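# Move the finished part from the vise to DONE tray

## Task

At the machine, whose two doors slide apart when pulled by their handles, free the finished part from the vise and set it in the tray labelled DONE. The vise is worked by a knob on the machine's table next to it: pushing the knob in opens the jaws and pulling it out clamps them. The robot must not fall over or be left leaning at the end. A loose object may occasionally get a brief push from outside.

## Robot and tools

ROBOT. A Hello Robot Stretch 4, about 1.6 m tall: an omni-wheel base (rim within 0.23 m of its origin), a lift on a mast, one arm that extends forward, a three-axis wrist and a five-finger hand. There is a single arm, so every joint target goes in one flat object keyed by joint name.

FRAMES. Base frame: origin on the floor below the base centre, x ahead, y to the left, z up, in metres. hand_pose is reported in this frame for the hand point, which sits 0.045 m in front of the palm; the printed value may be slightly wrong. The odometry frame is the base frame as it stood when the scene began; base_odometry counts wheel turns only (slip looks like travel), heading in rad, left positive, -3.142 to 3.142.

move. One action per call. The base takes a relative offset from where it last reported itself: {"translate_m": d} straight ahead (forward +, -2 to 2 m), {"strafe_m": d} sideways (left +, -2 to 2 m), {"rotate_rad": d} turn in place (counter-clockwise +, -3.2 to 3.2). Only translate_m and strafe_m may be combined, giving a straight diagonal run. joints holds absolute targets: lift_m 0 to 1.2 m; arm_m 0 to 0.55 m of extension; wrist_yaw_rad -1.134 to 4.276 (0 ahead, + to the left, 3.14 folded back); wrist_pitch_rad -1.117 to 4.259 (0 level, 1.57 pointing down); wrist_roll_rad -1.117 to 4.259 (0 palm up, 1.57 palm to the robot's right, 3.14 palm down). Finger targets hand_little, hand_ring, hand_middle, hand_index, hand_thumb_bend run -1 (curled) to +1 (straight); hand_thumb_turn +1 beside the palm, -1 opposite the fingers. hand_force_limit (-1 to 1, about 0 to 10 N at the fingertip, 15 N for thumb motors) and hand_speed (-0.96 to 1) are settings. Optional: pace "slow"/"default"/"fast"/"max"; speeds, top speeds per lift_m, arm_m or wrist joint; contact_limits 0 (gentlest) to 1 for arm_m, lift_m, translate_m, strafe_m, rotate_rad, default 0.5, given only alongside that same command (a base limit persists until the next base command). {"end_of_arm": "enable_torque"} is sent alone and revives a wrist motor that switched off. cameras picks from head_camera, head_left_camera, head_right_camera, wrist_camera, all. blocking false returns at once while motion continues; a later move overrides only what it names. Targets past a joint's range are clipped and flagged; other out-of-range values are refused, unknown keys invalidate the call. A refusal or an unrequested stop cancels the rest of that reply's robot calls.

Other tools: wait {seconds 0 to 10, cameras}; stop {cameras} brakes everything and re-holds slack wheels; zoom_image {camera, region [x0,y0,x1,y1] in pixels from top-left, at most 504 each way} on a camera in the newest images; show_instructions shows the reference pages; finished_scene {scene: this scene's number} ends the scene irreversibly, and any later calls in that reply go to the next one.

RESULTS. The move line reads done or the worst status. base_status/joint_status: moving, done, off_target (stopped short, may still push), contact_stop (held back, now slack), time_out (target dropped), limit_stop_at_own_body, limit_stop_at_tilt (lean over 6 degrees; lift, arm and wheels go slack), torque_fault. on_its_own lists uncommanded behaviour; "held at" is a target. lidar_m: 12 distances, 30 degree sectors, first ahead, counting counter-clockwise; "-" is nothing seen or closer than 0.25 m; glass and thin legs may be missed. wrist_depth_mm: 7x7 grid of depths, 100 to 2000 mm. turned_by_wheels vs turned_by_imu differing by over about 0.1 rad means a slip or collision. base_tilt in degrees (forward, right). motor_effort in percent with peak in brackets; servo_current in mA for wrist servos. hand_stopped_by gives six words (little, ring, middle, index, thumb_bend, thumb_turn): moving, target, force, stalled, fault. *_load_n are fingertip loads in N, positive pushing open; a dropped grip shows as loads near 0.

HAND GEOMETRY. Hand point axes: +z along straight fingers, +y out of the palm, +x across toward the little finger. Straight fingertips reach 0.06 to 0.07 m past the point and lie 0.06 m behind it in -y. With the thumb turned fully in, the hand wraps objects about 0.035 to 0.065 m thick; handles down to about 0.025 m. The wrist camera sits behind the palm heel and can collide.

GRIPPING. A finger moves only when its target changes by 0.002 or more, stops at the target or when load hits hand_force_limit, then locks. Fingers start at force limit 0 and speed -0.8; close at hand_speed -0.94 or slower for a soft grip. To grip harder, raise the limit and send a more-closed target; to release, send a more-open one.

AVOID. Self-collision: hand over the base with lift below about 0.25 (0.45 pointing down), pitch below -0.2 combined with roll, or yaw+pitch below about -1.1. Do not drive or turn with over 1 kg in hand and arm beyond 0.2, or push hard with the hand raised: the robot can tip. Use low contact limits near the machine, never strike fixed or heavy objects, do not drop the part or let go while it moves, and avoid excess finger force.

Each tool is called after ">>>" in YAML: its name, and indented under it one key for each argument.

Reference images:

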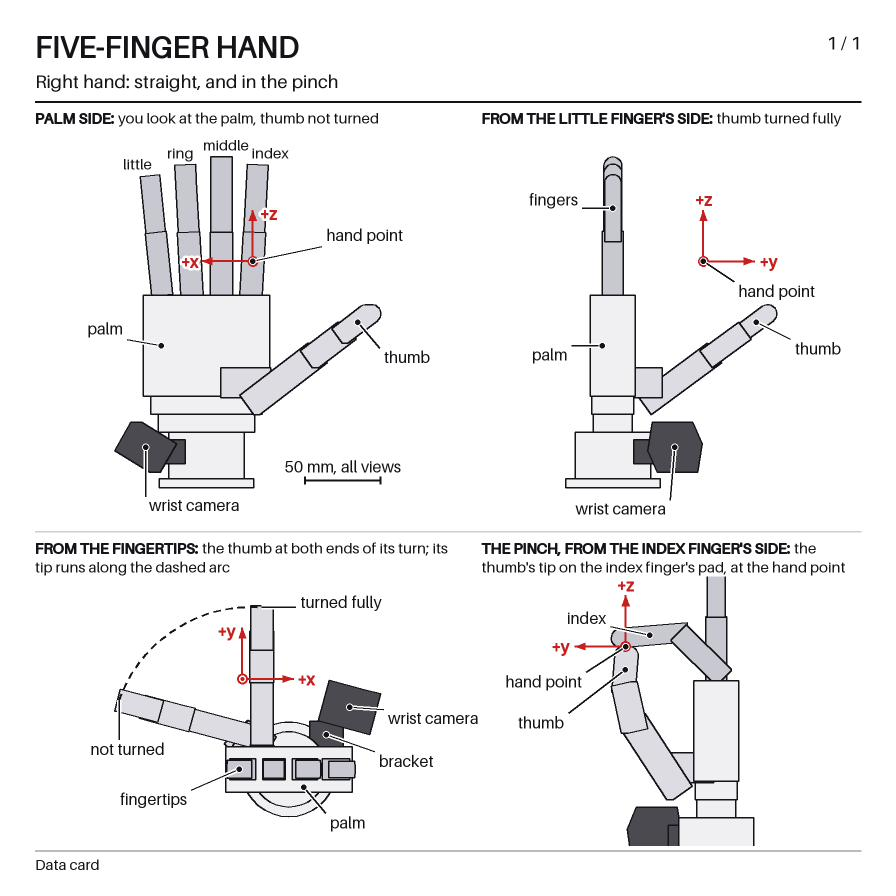

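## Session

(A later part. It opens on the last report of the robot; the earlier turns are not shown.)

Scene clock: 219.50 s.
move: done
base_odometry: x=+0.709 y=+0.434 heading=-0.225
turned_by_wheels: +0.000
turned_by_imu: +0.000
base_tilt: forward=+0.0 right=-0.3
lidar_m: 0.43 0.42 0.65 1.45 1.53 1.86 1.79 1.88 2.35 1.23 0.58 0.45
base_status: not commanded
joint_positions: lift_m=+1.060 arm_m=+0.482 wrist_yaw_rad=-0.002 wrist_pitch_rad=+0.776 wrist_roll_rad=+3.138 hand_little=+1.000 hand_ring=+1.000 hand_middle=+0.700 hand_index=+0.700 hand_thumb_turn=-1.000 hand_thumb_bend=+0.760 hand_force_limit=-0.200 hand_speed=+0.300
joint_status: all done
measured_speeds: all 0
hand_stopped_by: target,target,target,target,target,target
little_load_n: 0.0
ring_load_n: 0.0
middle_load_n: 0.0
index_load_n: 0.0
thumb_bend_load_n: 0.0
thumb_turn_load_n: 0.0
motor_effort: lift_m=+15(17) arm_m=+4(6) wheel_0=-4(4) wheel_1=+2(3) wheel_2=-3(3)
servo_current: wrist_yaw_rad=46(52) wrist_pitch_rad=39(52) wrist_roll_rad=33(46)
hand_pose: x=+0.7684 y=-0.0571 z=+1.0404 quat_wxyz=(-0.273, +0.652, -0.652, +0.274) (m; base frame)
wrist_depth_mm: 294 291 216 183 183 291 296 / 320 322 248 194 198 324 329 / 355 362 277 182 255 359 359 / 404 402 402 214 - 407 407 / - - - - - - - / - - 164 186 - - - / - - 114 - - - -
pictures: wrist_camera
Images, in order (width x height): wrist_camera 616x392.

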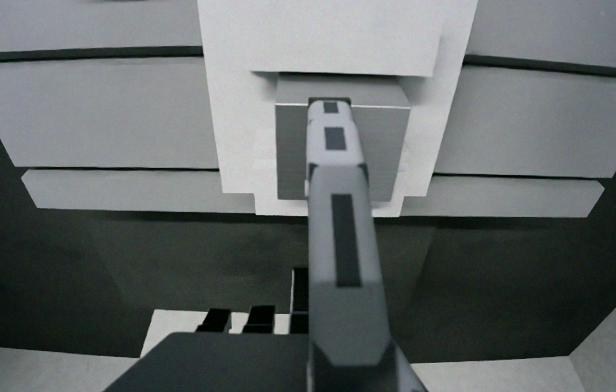

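>>> move:
  base: {"strafe_m": 0.006}
  joints: {"arm_m": 0.486, "lift_m": 1.011, "hand_speed": -0.9, "hand_force_limit": -0.4}
  pace: "slow"
  contact_limits: {"lift_m": 0.2}

>>> move:
  joints: {"hand_index": -0.2, "hand_middle": -0.2, "hand_thumb_bend": 0.0}
  cameras: ["wrist_camera"]

Scene clock: 254.90 s.
move: done
base_odometry: x=+0.710 y=+0.439 heading=-0.225
turned_by_wheels: +0.000
turned_by_imu: -0.001
base_tilt: forward=+0.1 right=-0.2
lidar_m: 0.42 0.43 0.63 1.44 1.50 1.83 1.77 1.85 2.36 1.21 0.55 0.47
base_status: done
joint_positions: lift_m=+1.011 arm_m=+0.486 wrist_yaw_rad=-0.002 wrist_pitch_rad=+0.776 wrist_roll_rad=+3.138 hand_little=+1.000 hand_ring=+1.000 hand_middle=+0.700 hand_index=+0.700 hand_thumb_turn=-1.000 hand_thumb_bend=+0.760 hand_force_limit=-0.400 hand_speed=-0.900
joint_status: all done
measured_speeds: all 0
hand_stopped_by: target,target,target,target,target,target
little_load_n: 0.0
ring_load_n: 0.0
middle_load_n: 0.0
index_load_n: 0.0
thumb_bend_load_n: 0.0
thumb_turn_load_n: 0.0
motor_effort: lift_m=+14(16) arm_m=+4(6) wheel_0=-5(12) wheel_1=+6(8) wheel_2=+0(2)
servo_current: wrist_yaw_rad=39(52) wrist_pitch_rad=52(52) wrist_roll_rad=26(46)
contact_limits: lift_m 0.2
hand_pose: x=+0.7724 y=-0.0571 z=+0.9914 quat_wxyz=(-0.273, +0.652, -0.652, +0.274) (m; base frame)
wrist_depth_mm: 247 245 142 140 137 176 - / 276 277 157 151 154 195 283 / 303 304 208 140 149 296 301 / 349 351 229 150 - 342 343 / - 370 254 171 - 382 - / - - 164 185 - - - / - - 114 - - - -
pictures: none

Scene clock: 258.30 s.
move: off_target
base_odometry: x=+0.710 y=+0.439 heading=-0.225
turned_by_wheels: +0.000
turned_by_imu: +0.000
base_tilt: forward=+0.0 right=-0.2
lidar_m: 0.43 0.43 0.65 1.44 1.50 1.86 1.80 1.85 2.37 1.23 0.57 0.48
base_status: not commanded
joint_positions: lift_m=+1.011 arm_m=+0.486 wrist_yaw_rad=-0.002 wrist_pitch_rad=+0.772 wrist_roll_rad=+3.138 hand_little=+1.000 hand_ring=+1.000 hand_middle=+0.516 hand_index=+0.292 hand_thumb_turn=-1.000 hand_thumb_bend=+0.654 hand_force_limit=-0.400 hand_speed=-0.900
joint_status: hand_middle off_target (ended at +0.516, target -0.200); hand_index off_target (ended at +0.292, target -0.200); hand_thumb_bend off_target (ended at +0.654, target +0.000)
measured_speeds: all 0
hand_stopped_by: target,target,force,force,force,target
little_load_n: 0.0
ring_load_n: 0.0
middle_load_n: 3.0
index_load_n: 5.0
thumb_bend_load_n: 6.5
thumb_turn_load_n: 0.5
motor_effort: lift_m=+14(15) arm_m=+4(5) wheel_0=-5(5) wheel_1=+7(7) wheel_2=+0(0)
servo_current: wrist_yaw_rad=46(59) wrist_pitch_rad=39(52) wrist_roll_rad=39(46)
contact_limits: lift_m 0.2
hand_pose: x=+0.7734 y=-0.0571 z=+0.9920 quat_wxyz=(-0.274, +0.652, -0.651, +0.276) (m; base frame)
wrist_depth_mm: 249 246 143 138 138 242 - / 281 279 181 153 153 262 285 / 303 304 211 133 146 298 306 / 353 353 232 152 - 345 347 / - 375 257 170 - 387 - / - - 164 171 - - - / - - 114 - - - -
pictures: wrist_camera
Images, in order (width x height): wrist_camera 616x392.

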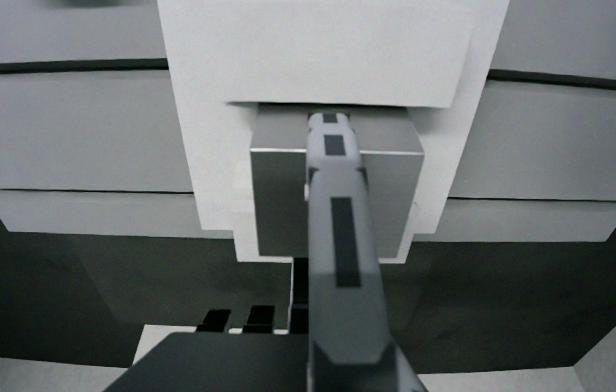

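>>> move:
  joints: {"hand_force_limit": 0.5, "hand_index": -0.3, "hand_middle": -0.3, "hand_thumb_bend": -0.1}

>>> move:
  joints: {"hand_index": -0.45, "hand_middle": -0.35}
  cameras: ["wrist_camera"]

Scene clock: 261.73 s.
move: off_target
base_odometry: x=+0.710 y=+0.439 heading=-0.225
turned_by_wheels: +0.000
turned_by_imu: +0.000
base_tilt: forward=+0.1 right=-0.3
lidar_m: 0.43 0.43 0.63 1.43 1.51 1.85 1.80 1.86 2.36 1.24 0.57 0.47
base_status: not commanded
joint_positions: lift_m=+1.011 arm_m=+0.486 wrist_yaw_rad=-0.002 wrist_pitch_rad=+0.772 wrist_roll_rad=+3.138 hand_little=+1.000 hand_ring=+1.000 hand_middle=+0.277 hand_index=+0.276 hand_thumb_turn=-1.000 hand_thumb_bend=+0.653 hand_force_limit=+0.500 hand_speed=-0.900
joint_status: hand_middle off_target (ended at +0.277, target -0.300); hand_index off_target (ended at +0.276, target -0.300); hand_thumb_bend off_target (ended at +0.653, target -0.100); the others done
measured_speeds: all 0
hand_stopped_by: target,target,force,force,force,target
little_load_n: 0.0
ring_load_n: 0.0
middle_load_n: 9.0
index_load_n: 5.0
thumb_bend_load_n: 14.5
thumb_turn_load_n: 1.0
motor_effort: lift_m=+14(15) arm_m=+4(4) wheel_0=-5(5) wheel_1=+7(7) wheel_2=+0(0)
servo_current: wrist_yaw_rad=39(59) wrist_pitch_rad=39(46) wrist_roll_rad=26(46)
contact_limits: lift_m 0.2
hand_pose: x=+0.7734 y=-0.0571 z=+0.9920 quat_wxyz=(-0.274, +0.652, -0.651, +0.276) (m; base frame)
wrist_depth_mm: 251 247 144 139 139 178 - / 279 279 181 157 154 264 282 / 304 306 212 134 144 300 307 / 353 355 234 153 - 357 357 / - 377 377 171 - - - / - - 164 164 - - - / - - 114 - - - -
pictures: none

Scene clock: 262.47 s.
move: off_target
base_odometry: x=+0.710 y=+0.439 heading=-0.225
turned_by_wheels: +0.000
turned_by_imu: +0.000
base_tilt: forward=+0.1 right=-0.3
lidar_m: 0.42 0.42 0.63 1.42 1.52 1.82 1.80 1.87 2.35 1.23 0.59 0.47
base_status: not commanded
joint_positions: lift_m=+1.011 arm_m=+0.486 wrist_yaw_rad=-0.002 wrist_pitch_rad=+0.772 wrist_roll_rad=+3.138 hand_little=+1.000 hand_ring=+1.000 hand_middle=+0.277 hand_index=+0.269 hand_thumb_turn=-1.000 hand_thumb_bend=+0.653 hand_force_limit=+0.500 hand_speed=-0.900
joint_status: hand_middle off_target (ended at +0.277, target -0.350); hand_index off_target (ended at +0.269, target -0.450)
measured_speeds: all 0
hand_stopped_by: target,target,force,force,force,target
little_load_n: 0.0
ring_load_n: -0.5
middle_load_n: 7.5
index_load_n: 8.5
thumb_bend_load_n: 15.5
thumb_turn_load_n: 0.5
motor_effort: lift_m=+14(14) arm_m=+4(4) wheel_0=-5(5) wheel_1=+6(7) wheel_2=+0(0)
servo_current: wrist_yaw_rad=46(52) wrist_pitch_rad=33(39) wrist_roll_rad=26(39)
contact_limits: lift_m 0.2
hand_pose: x=+0.7734 y=-0.0571 z=+0.9920 quat_wxyz=(-0.274, +0.652, -0.651, +0.276) (m; base frame)
wrist_depth_mm: 250 247 144 138 138 177 - / 278 281 181 157 154 263 283 / 306 306 211 132 144 301 307 / 355 357 234 153 - 357 359 / - 375 377 171 - - - / - - 164 164 - - - / - - 114 - - - -
pictures: wrist_camera
Images, in order (width x height): wrist_camera 616x392.

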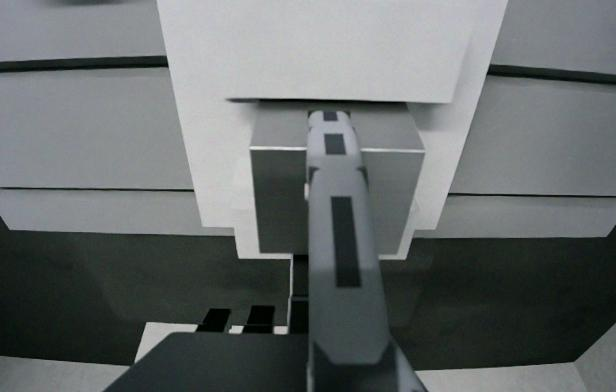

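>>> move:
  joints: {"lift_m": 1.031}
  speeds: {"lift_m": 0.03}
  contact_limits: {"lift_m": 0.4}
  cameras: ["wrist_camera"]

Scene clock: 265.60 s.
move: done
base_odometry: x=+0.710 y=+0.439 heading=-0.225
turned_by_wheels: +0.000
turned_by_imu: +0.000
base_tilt: forward=+0.1 right=-0.2
lidar_m: 0.42 0.41 0.64 1.45 1.52 1.87 1.78 1.87 2.36 1.22 0.59 0.43
base_status: not commanded
joint_positions: lift_m=+1.031 arm_m=+0.486 wrist_yaw_rad=-0.002 wrist_pitch_rad=+0.773 wrist_roll_rad=+3.138 hand_little=+1.000 hand_ring=+1.000 hand_middle=+0.277 hand_index=+0.269 hand_thumb_turn=-1.000 hand_thumb_bend=+0.653 hand_force_limit=+0.500 hand_speed=-0.900
joint_status: all done
measured_speeds: all 0
hand_stopped_by: target,target,force,force,force,target
little_load_n: 0.0
ring_load_n: 0.0
middle_load_n: 7.5
index_load_n: 8.5
thumb_bend_load_n: 15.0
thumb_turn_load_n: -0.5
motor_effort: lift_m=+25(28) arm_m=+4(4) wheel_0=-5(5) wheel_1=+6(7) wheel_2=+0(0)
servo_current: wrist_yaw_rad=52(59) wrist_pitch_rad=39(46) wrist_roll_rad=39(39)
contact_limits: lift_m 0.4
hand_pose: x=+0.7731 y=-0.0570 z=+1.0109 quat_wxyz=(-0.274, +0.652, -0.651, +0.275) (m; base frame)
wrist_depth_mm: 265 266 160 157 154 256 - / 294 297 206 163 167 291 297 / 322 325 229 135 143 325 324 / 375 375 259 149 - 377 379 / - - - 171 - - - / - - 164 165 - - - / - - 114 - - - -
pictures: wrist_camera
Images, in order (width x height): wrist_camera 616x392.

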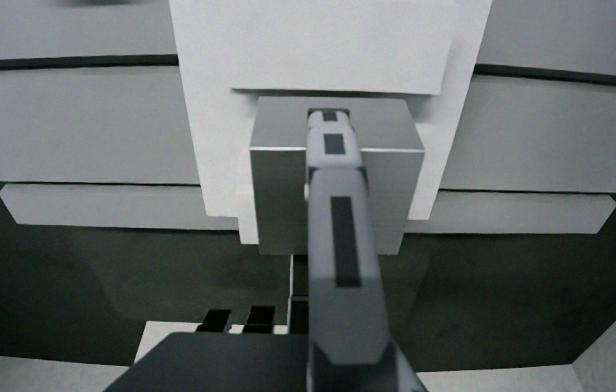

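>>> move:
  joints: {"lift_m": 1.085}
  speeds: {"lift_m": 0.1}

>>> move:
  base: {"translate_m": -0.32}
  joints: {"arm_m": 0.02}
  speeds: {"arm_m": 0.25}

>>> move:
  base: {"rotate_rad": 3.14}
  pace: "slow"
  cameras: ["head_camera", "wrist_camera"]

Scene clock: 276.40 s.
move: done
base_odometry: x=+0.710 y=+0.439 heading=-0.225
turned_by_wheels: +0.000
turned_by_imu: +0.000
base_tilt: forward=+0.1 right=-0.2
lidar_m: 0.42 0.43 0.67 1.44 1.54 1.84 1.77 1.84 2.36 1.23 0.58 0.48
base_status: not commanded
joint_positions: lift_m=+1.084 arm_m=+0.486 wrist_yaw_rad=-0.002 wrist_pitch_rad=+0.773 wrist_roll_rad=+3.138 hand_little=+1.000 hand_ring=+1.000 hand_middle=+0.277 hand_index=+0.269 hand_thumb_turn=-1.000 hand_thumb_bend=+0.653 hand_force_limit=+0.500 hand_speed=-0.900
joint_status: all done
measured_speeds: all 0
hand_stopped_by: target,target,force,force,force,target
little_load_n: 0.0
ring_load_n: 0.0
middle_load_n: 7.5
index_load_n: 8.5
thumb_bend_load_n: 15.0
thumb_turn_load_n: -1.0
motor_effort: lift_m=+25(29) arm_m=+4(4) wheel_0=-5(5) wheel_1=+6(7) wheel_2=+0(0)
servo_current: wrist_yaw_rad=52(59) wrist_pitch_rad=46(46) wrist_roll_rad=20(46)
hand_pose: x=+0.7731 y=-0.0570 z=+1.0649 quat_wxyz=(-0.274, +0.652, -0.651, +0.275) (m; base frame)
wrist_depth_mm: 330 327 242 205 208 312 - / 343 345 267 257 257 347 347 / 384 387 306 135 143 387 387 / 421 421 415 149 - 427 424 / - - - 171 - - - / - - 164 164 - - - / - - 114 - - - -
pictures: none

Scene clock: 279.17 s.
move: done
base_odometry: x=+0.398 y=+0.511 heading=-0.225
turned_by_wheels: -0.001
turned_by_imu: +0.000
base_tilt: forward=+0.1 right=-0.3
lidar_m: 0.72 0.75 1.08 1.43 1.49 1.52 1.46 1.54 2.36 2.27 1.09 0.78
base_status: done
joint_positions: lift_m=+1.085 arm_m=+0.020 wrist_yaw_rad=-0.002 wrist_pitch_rad=+0.774 wrist_roll_rad=+3.138 hand_little=+1.000 hand_ring=+1.000 hand_middle=+0.277 hand_index=+0.269 hand_thumb_turn=-1.000 hand_thumb_bend=+0.653 hand_force_limit=+0.500 hand_speed=-0.900
joint_status: all done
measured_speeds: all 0
hand_stopped_by: target,target,force,force,force,target
little_load_n: 0.0
ring_load_n: 0.0
middle_load_n: 7.5
index_load_n: 8.0
thumb_bend_load_n: 15.0
thumb_turn_load_n: -0.5
motor_effort: lift_m=+25(25) arm_m=-4(7) wheel_0=-3(12) wheel_1=-2(9) wheel_2=-2(11)
servo_current: wrist_yaw_rad=46(59) wrist_pitch_rad=46(46) wrist_roll_rad=46(46)
hand_pose: x=+0.3071 y=-0.0570 z=+1.0648 quat_wxyz=(-0.274, +0.652, -0.651, +0.275) (m; base frame)
wrist_depth_mm: - - - - - - - / - - - - - - - / - - - 135 143 - - / - - - 149 - - - / - - - 171 - - - / 661 683 163 164 - 661 668 / - 597 114 - - - -
pictures: none

Scene clock: 283.60 s.
move: done
base_odometry: x=+0.398 y=+0.511 heading=+2.914
turned_by_wheels: +3.139
turned_by_imu: +3.130
base_tilt: forward=-0.1 right=-0.2
lidar_m: 1.44 1.52 2.33 2.24 1.11 0.80 0.75 0.73 1.09 1.45 1.49 1.53
base_status: done
joint_positions: lift_m=+1.085 arm_m=+0.020 wrist_yaw_rad=-0.002 wrist_pitch_rad=+0.774 wrist_roll_rad=+3.138 hand_little=+1.000 hand_ring=+1.000 hand_middle=+0.277 hand_index=+0.269 hand_thumb_turn=-1.000 hand_thumb_bend=+0.653 hand_force_limit=+0.500 hand_speed=-0.900
joint_status: not commanded
measured_speeds: all 0
hand_stopped_by: target,target,force,force,force,target
little_load_n: 0.0
ring_load_n: 0.0
middle_load_n: 7.5
index_load_n: 8.5
thumb_bend_load_n: 15.0
thumb_turn_load_n: -0.5
motor_effort: lift_m=+25(25) arm_m=-5(5) wheel_0=-5(15) wheel_1=-4(9) wheel_2=-4(8)
servo_current: wrist_yaw_rad=46(59) wrist_pitch_rad=39(46) wrist_roll_rad=26(46)
hand_pose: x=+0.3071 y=-0.0570 z=+1.0648 quat_wxyz=(-0.274, +0.652, -0.651, +0.275) (m; base frame)
wrist_depth_mm: - - - - - - - / - - - - - - - / - - - 135 143 - - / - - - 149 - - - / - - - 171 - - - / - - 1537 164 - - - / - - 114 - - - -
pictures: head_camera, wrist_camera
Images, in order (width x height): head_camera 420x560, wrist_camera 616x392.

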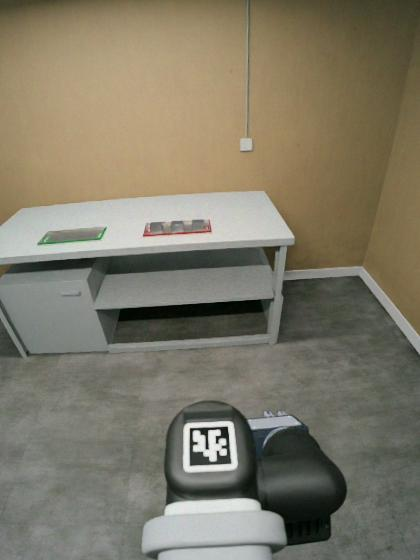

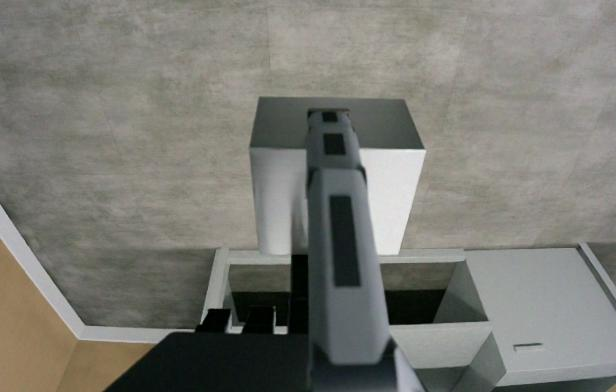

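>>> zoom_image:
  camera: "head_camera"
  region: [36, 222, 110, 246]

>>> move:
  base: {"translate_m": 1.04, "strafe_m": 0.79}
  joints: {"arm_m": 0.2}
  cameras: ["head_camera", "wrist_camera"]

Scaled by 6.811 from the camera's 420x560 image, which has a finer 1200x1600 frame.

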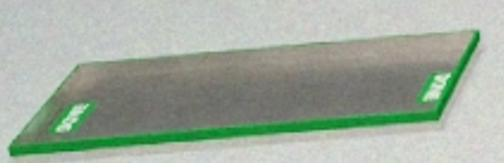

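Scene clock: 293.40 s.
move: done
base_odometry: x=-0.794 y=-0.023 heading=+2.913
turned_by_wheels: +0.000
turned_by_imu: +0.000
base_tilt: forward=+0.1 right=-0.3
lidar_m: 0.41 0.42 0.57 1.47 1.55 1.83 1.83 1.91 2.33 2.21 0.62 0.44
base_status: done
joint_positions: lift_m=+1.085 arm_m=+0.200 wrist_yaw_rad=-0.002 wrist_pitch_rad=+0.774 wrist_roll_rad=+3.138 hand_little=+1.000 hand_ring=+1.000 hand_middle=+0.277 hand_index=+0.269 hand_thumb_turn=-1.000 hand_thumb_bend=+0.653 hand_force_limit=+0.500 hand_speed=-0.900
joint_status: all done
measured_speeds: all 0
hand_stopped_by: target,target,force,force,force,target
little_load_n: 0.0
ring_load_n: 0.0
middle_load_n: 7.5
index_load_n: 8.0
thumb_bend_load_n: 15.0
thumb_turn_load_n: -0.5
motor_effort: lift_m=+24(25) arm_m=+4(6) wheel_0=-6(10) wheel_1=+3(13) wheel_2=-1(11)
servo_current: wrist_yaw_rad=46(59) wrist_pitch_rad=39(46) wrist_roll_rad=33(46)
hand_pose: x=+0.4869 y=-0.0570 z=+1.0649 quat_wxyz=(-0.274, +0.652, -0.651, +0.275) (m; base frame)
wrist_depth_mm: - - - - - - - / - - - 357 357 - - / - 399 402 135 143 402 - / - - - 149 - - - / - - - 170 - - - / - - 164 164 - - - / - - 114 - - - -
pictures: head_camera, wrist_camera
Images, in order (width x height): head_camera 420x560, wrist_camera 616x392.

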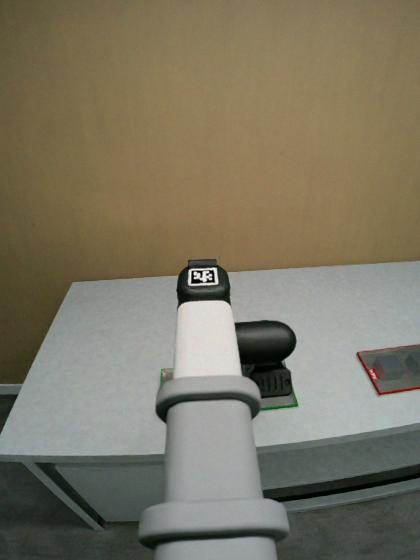

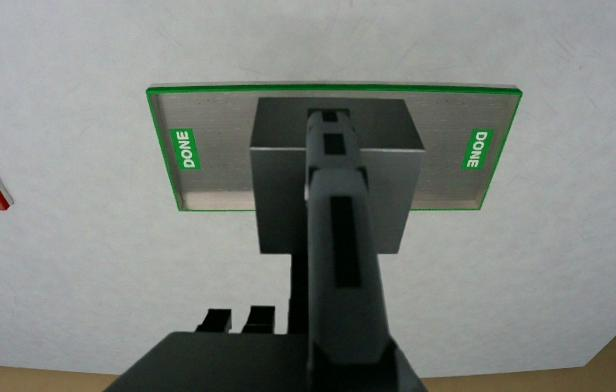

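>>> move:
  joints: {"arm_m": 0.335, "lift_m": 0.912}
  speeds: {"arm_m": 0.2, "lift_m": 0.12}
  contact_limits: {"lift_m": 0.1}
  cameras: ["wrist_camera"]

>>> move:
  joints: {"lift_m": 0.8985}
  speeds: {"lift_m": 0.02}
  contact_limits: {"lift_m": 0.0}
  cameras: ["wrist_camera"]

Scene clock: 302.07 s.
move: done
base_odometry: x=-0.794 y=-0.023 heading=+2.913
turned_by_wheels: +0.000
turned_by_imu: +0.000
base_tilt: forward=+0.0 right=-0.3
lidar_m: 0.40 0.42 0.58 1.46 1.54 1.83 1.82 1.89 2.31 2.20 0.61 0.45
base_status: not commanded
joint_positions: lift_m=+0.912 arm_m=+0.335 wrist_yaw_rad=-0.002 wrist_pitch_rad=+0.774 wrist_roll_rad=+3.138 hand_little=+1.000 hand_ring=+1.000 hand_middle=+0.277 hand_index=+0.269 hand_thumb_turn=-1.000 hand_thumb_bend=+0.653 hand_force_limit=+0.500 hand_speed=-0.900
joint_status: all done
measured_speeds: all 0
hand_stopped_by: target,target,force,force,force,target
little_load_n: 0.0
ring_load_n: 0.0
middle_load_n: 7.5
index_load_n: 8.0
thumb_bend_load_n: 15.0
thumb_turn_load_n: -0.5
motor_effort: lift_m=+16(22) arm_m=+4(6) wheel_0=-5(6) wheel_1=+4(5) wheel_2=-1(1)
servo_current: wrist_yaw_rad=46(52) wrist_pitch_rad=46(46) wrist_roll_rad=13(46)
contact_limits: lift_m 0.1
hand_pose: x=+0.6219 y=-0.0570 z=+0.8926 quat_wxyz=(-0.274, +0.652, -0.651, +0.275) (m; base frame)
wrist_depth_mm: 166 165 169 169 169 165 - / 181 183 183 180 183 183 - / 200 204 204 135 143 204 204 / 223 229 229 148 158 229 229 / - - - 171 - - - / - - 164 164 - - - / - - 114 - - - -
pictures: wrist_camera
Images, in order (width x height): wrist_camera 616x392.

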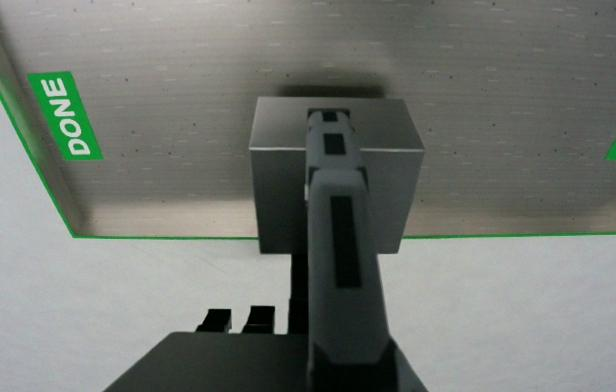

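Scene clock: 303.10 s.
move: done
base_odometry: x=-0.794 y=-0.023 heading=+2.913
turned_by_wheels: +0.000
turned_by_imu: +0.000
base_tilt: forward=+0.0 right=-0.2
lidar_m: 0.40 0.41 0.56 1.46 1.53 1.82 1.84 1.88 2.33 2.18 0.61 0.43
base_status: not commanded
joint_positions: lift_m=+0.899 arm_m=+0.335 wrist_yaw_rad=-0.002 wrist_pitch_rad=+0.774 wrist_roll_rad=+3.138 hand_little=+1.000 hand_ring=+1.000 hand_middle=+0.277 hand_index=+0.269 hand_thumb_turn=-1.000 hand_thumb_bend=+0.653 hand_force_limit=+0.500 hand_speed=-0.900
joint_status: all done
measured_speeds: all 0
hand_stopped_by: target,target,force,force,force,target
little_load_n: 0.0
ring_load_n: 0.0
middle_load_n: 7.5
index_load_n: 8.5
thumb_bend_load_n: 15.0
thumb_turn_load_n: -1.0
motor_effort: lift_m=+16(19) arm_m=+4(5) wheel_0=-6(6) wheel_1=+4(4) wheel_2=-1(1)
servo_current: wrist_yaw_rad=46(59) wrist_pitch_rad=39(46) wrist_roll_rad=26(59)
contact_limits: lift_m 0
hand_pose: x=+0.6219 y=-0.0570 z=+0.8791 quat_wxyz=(-0.274, +0.652, -0.651, +0.275) (m; base frame)
wrist_depth_mm: 154 154 153 156 156 153 - / 167 168 169 166 166 169 - / 187 187 189 135 144 188 193 / 206 211 211 149 158 213 213 / - 228 228 171 - 228 - / - - 164 165 - - - / - - 114 - - - -
pictures: wrist_camera
Images, in order (width x height): wrist_camera 616x392.

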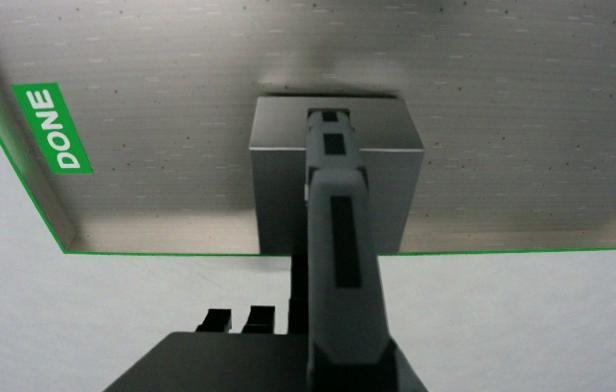

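>>> move:
  joints: {"lift_m": 0.8945}
  speeds: {"lift_m": 0.02}
  contact_limits: {"lift_m": 0.0}
  cameras: ["wrist_camera"]

Scene clock: 305.53 s.
move: done
base_odometry: x=-0.794 y=-0.023 heading=+2.913
turned_by_wheels: +0.000
turned_by_imu: +0.000
base_tilt: forward=+0.1 right=-0.2
lidar_m: 0.40 0.42 0.56 1.44 1.55 1.83 1.82 1.90 2.35 2.19 0.63 0.41
base_status: not commanded
joint_positions: lift_m=+0.895 arm_m=+0.335 wrist_yaw_rad=-0.002 wrist_pitch_rad=+0.774 wrist_roll_rad=+3.138 hand_little=+1.000 hand_ring=+1.000 hand_middle=+0.277 hand_index=+0.269 hand_thumb_turn=-1.000 hand_thumb_bend=+0.653 hand_force_limit=+0.500 hand_speed=-0.900
joint_status: all done
measured_speeds: all 0
hand_stopped_by: target,target,force,force,force,target
little_load_n: -0.5
ring_load_n: 0.0
middle_load_n: 7.5
index_load_n: 8.0
thumb_bend_load_n: 15.0
thumb_turn_load_n: -1.0
motor_effort: lift_m=+16(17) arm_m=+4(4) wheel_0=-6(6) wheel_1=+4(4) wheel_2=-1(1)
servo_current: wrist_yaw_rad=46(59) wrist_pitch_rad=39(46) wrist_roll_rad=39(46)
contact_limits: lift_m 0
hand_pose: x=+0.6219 y=-0.0570 z=+0.8751 quat_wxyz=(-0.274, +0.652, -0.651, +0.275) (m; base frame)
wrist_depth_mm: 150 151 149 150 150 151 - / 167 164 166 162 162 165 164 / 182 183 183 135 143 185 - / 201 207 206 149 - 207 208 / - 224 224 171 - 224 225 / - - 164 164 - - - / - - 114 - - - -
pictures: wrist_camera
Images, in order (width x height): wrist_camera 616x392.

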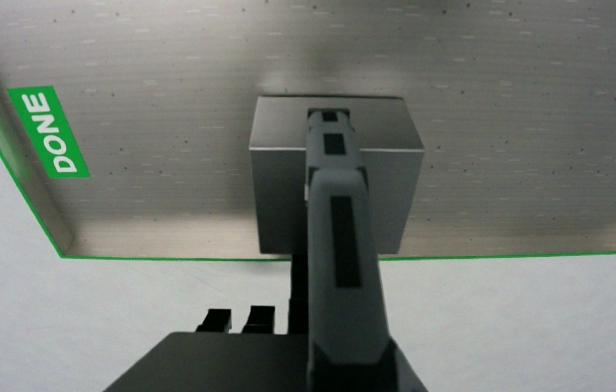

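>>> move:
  joints: {"lift_m": 0.8915}
  speeds: {"lift_m": 0.02}
  contact_limits: {"lift_m": 0.0}

Scene clock: 307.73 s.
move: done
base_odometry: x=-0.794 y=-0.023 heading=+2.913
turned_by_wheels: +0.000
turned_by_imu: +0.000
base_tilt: forward=+0.1 right=-0.2
lidar_m: 0.39 0.43 0.54 1.47 1.55 1.80 1.83 1.88 2.31 2.20 0.60 0.43
base_status: not commanded
joint_positions: lift_m=+0.892 arm_m=+0.335 wrist_yaw_rad=-0.002 wrist_pitch_rad=+0.774 wrist_roll_rad=+3.138 hand_little=+1.000 hand_ring=+1.000 hand_middle=+0.277 hand_index=+0.269 hand_thumb_turn=-1.000 hand_thumb_bend=+0.653 hand_force_limit=+0.500 hand_speed=-0.900
joint_status: all done
measured_speeds: all 0
hand_stopped_by: target,target,force,force,force,target
little_load_n: -0.5
ring_load_n: -0.5
middle_load_n: 6.0
index_load_n: 5.5
thumb_bend_load_n: 16.5
thumb_turn_load_n: -1.0
motor_effort: lift_m=+13(16) arm_m=+4(4) wheel_0=-5(6) wheel_1=+4(4) wheel_2=-1(1)
servo_current: wrist_yaw_rad=52(52) wrist_pitch_rad=33(52) wrist_roll_rad=33(39)
contact_limits: lift_m 0
hand_pose: x=+0.6219 y=-0.0570 z=+0.8723 quat_wxyz=(-0.274, +0.652, -0.651, +0.275) (m; base frame)
wrist_depth_mm: 149 150 149 149 149 151 - / 165 163 164 161 161 164 164 / 180 182 187 135 143 183 - / 200 205 206 157 - 207 208 / - 223 223 170 - 225 224 / - - 164 164 - - - / - - 114 - - - -
pictures: none

Contact. Release and lift.

>>> move:
  joints: {"hand_index": 0.7, "hand_middle": 0.7, "hand_thumb_bend": 0.9, "hand_speed": -0.7}

>>> move:
  joints: {"lift_m": 1.0}
  cameras: ["wrist_camera"]

Scene clock: 311.13 s.
move: done
base_odometry: x=-0.794 y=-0.023 heading=+2.913
turned_by_wheels: +0.000
turned_by_imu: +0.000
base_tilt: forward=+0.0 right=-0.2
lidar_m: 0.39 0.41 0.58 1.46 1.54 1.81 1.84 1.89 2.30 2.19 0.60 0.43
base_status: not commanded
joint_positions: lift_m=+0.892 arm_m=+0.335 wrist_yaw_rad=-0.002 wrist_pitch_rad=+0.775 wrist_roll_rad=+3.138 hand_little=+1.000 hand_ring=+1.000 hand_middle=+0.700 hand_index=+0.700 hand_thumb_turn=-1.000 hand_thumb_bend=+0.900 hand_force_limit=+0.500 hand_speed=-0.700
joint_status: all done
measured_speeds: all 0
hand_stopped_by: target,target,target,target,target,target
little_load_n: 0.0
ring_load_n: 0.0
middle_load_n: 0.0
index_load_n: 0.0
thumb_bend_load_n: 0.0
thumb_turn_load_n: 0.0
motor_effort: lift_m=+15(15) arm_m=+4(5) wheel_0=-5(5) wheel_1=+4(4) wheel_2=-1(1)
servo_current: wrist_yaw_rad=52(52) wrist_pitch_rad=39(46) wrist_roll_rad=20(46)
contact_limits: lift_m 0
hand_pose: x=+0.6217 y=-0.0570 z=+0.8720 quat_wxyz=(-0.273, +0.652, -0.652, +0.275) (m; base frame)
wrist_depth_mm: 148 149 150 151 148 150 - / 163 162 163 157 163 163 162 / 180 181 185 160 174 182 - / 200 204 204 156 - 206 206 / 221 227 227 174 - 224 224 / - - 164 186 - - - / - - 114 - - - -
pictures: none

Scene clock: 312.63 s.
move: done
base_odometry: x=-0.794 y=-0.023 heading=+2.913
turned_by_wheels: +0.000
turned_by_imu: +0.000
base_tilt: forward=+0.1 right=-0.2
lidar_m: 0.38 0.43 0.56 1.46 1.52 1.81 1.82 1.89 2.32 2.17 0.59 0.45
base_status: not commanded
joint_positions: lift_m=+1.000 arm_m=+0.335 wrist_yaw_rad=-0.002 wrist_pitch_rad=+0.775 wrist_roll_rad=+3.138 hand_little=+1.000 hand_ring=+1.000 hand_middle=+0.700 hand_index=+0.700 hand_thumb_turn=-1.000 hand_thumb_bend=+0.900 hand_force_limit=+0.500 hand_speed=-0.700
joint_status: all done
measured_speeds: all 0
hand_stopped_by: target,target,target,target,target,target
little_load_n: 0.0
ring_load_n: 0.0
middle_load_n: 0.0
index_load_n: 0.0
thumb_bend_load_n: 0.0
thumb_turn_load_n: 0.0
motor_effort: lift_m=+24(28) arm_m=+4(4) wheel_0=-5(5) wheel_1=+4(4) wheel_2=-1(1)
servo_current: wrist_yaw_rad=39(52) wrist_pitch_rad=39(46) wrist_roll_rad=33(39)
hand_pose: x=+0.6217 y=-0.0570 z=+0.9798 quat_wxyz=(-0.273, +0.652, -0.652, +0.275) (m; base frame)
wrist_depth_mm: - 251 253 250 249 253 252 / - 273 276 229 271 274 274 / - 303 306 293 300 307 301 / - - - - - - - / - - - - - - - / - - 163 186 - - - / - - 114 - - - -
pictures: wrist_camera
Images, in order (width x height): wrist_camera 616x392.

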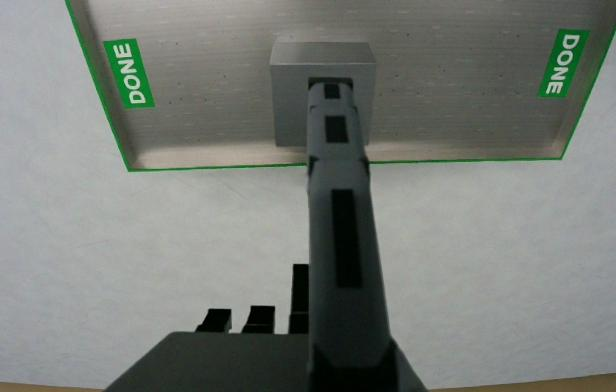

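>>> finished_scene:
  scene: 2

The scene is finished: the task was done.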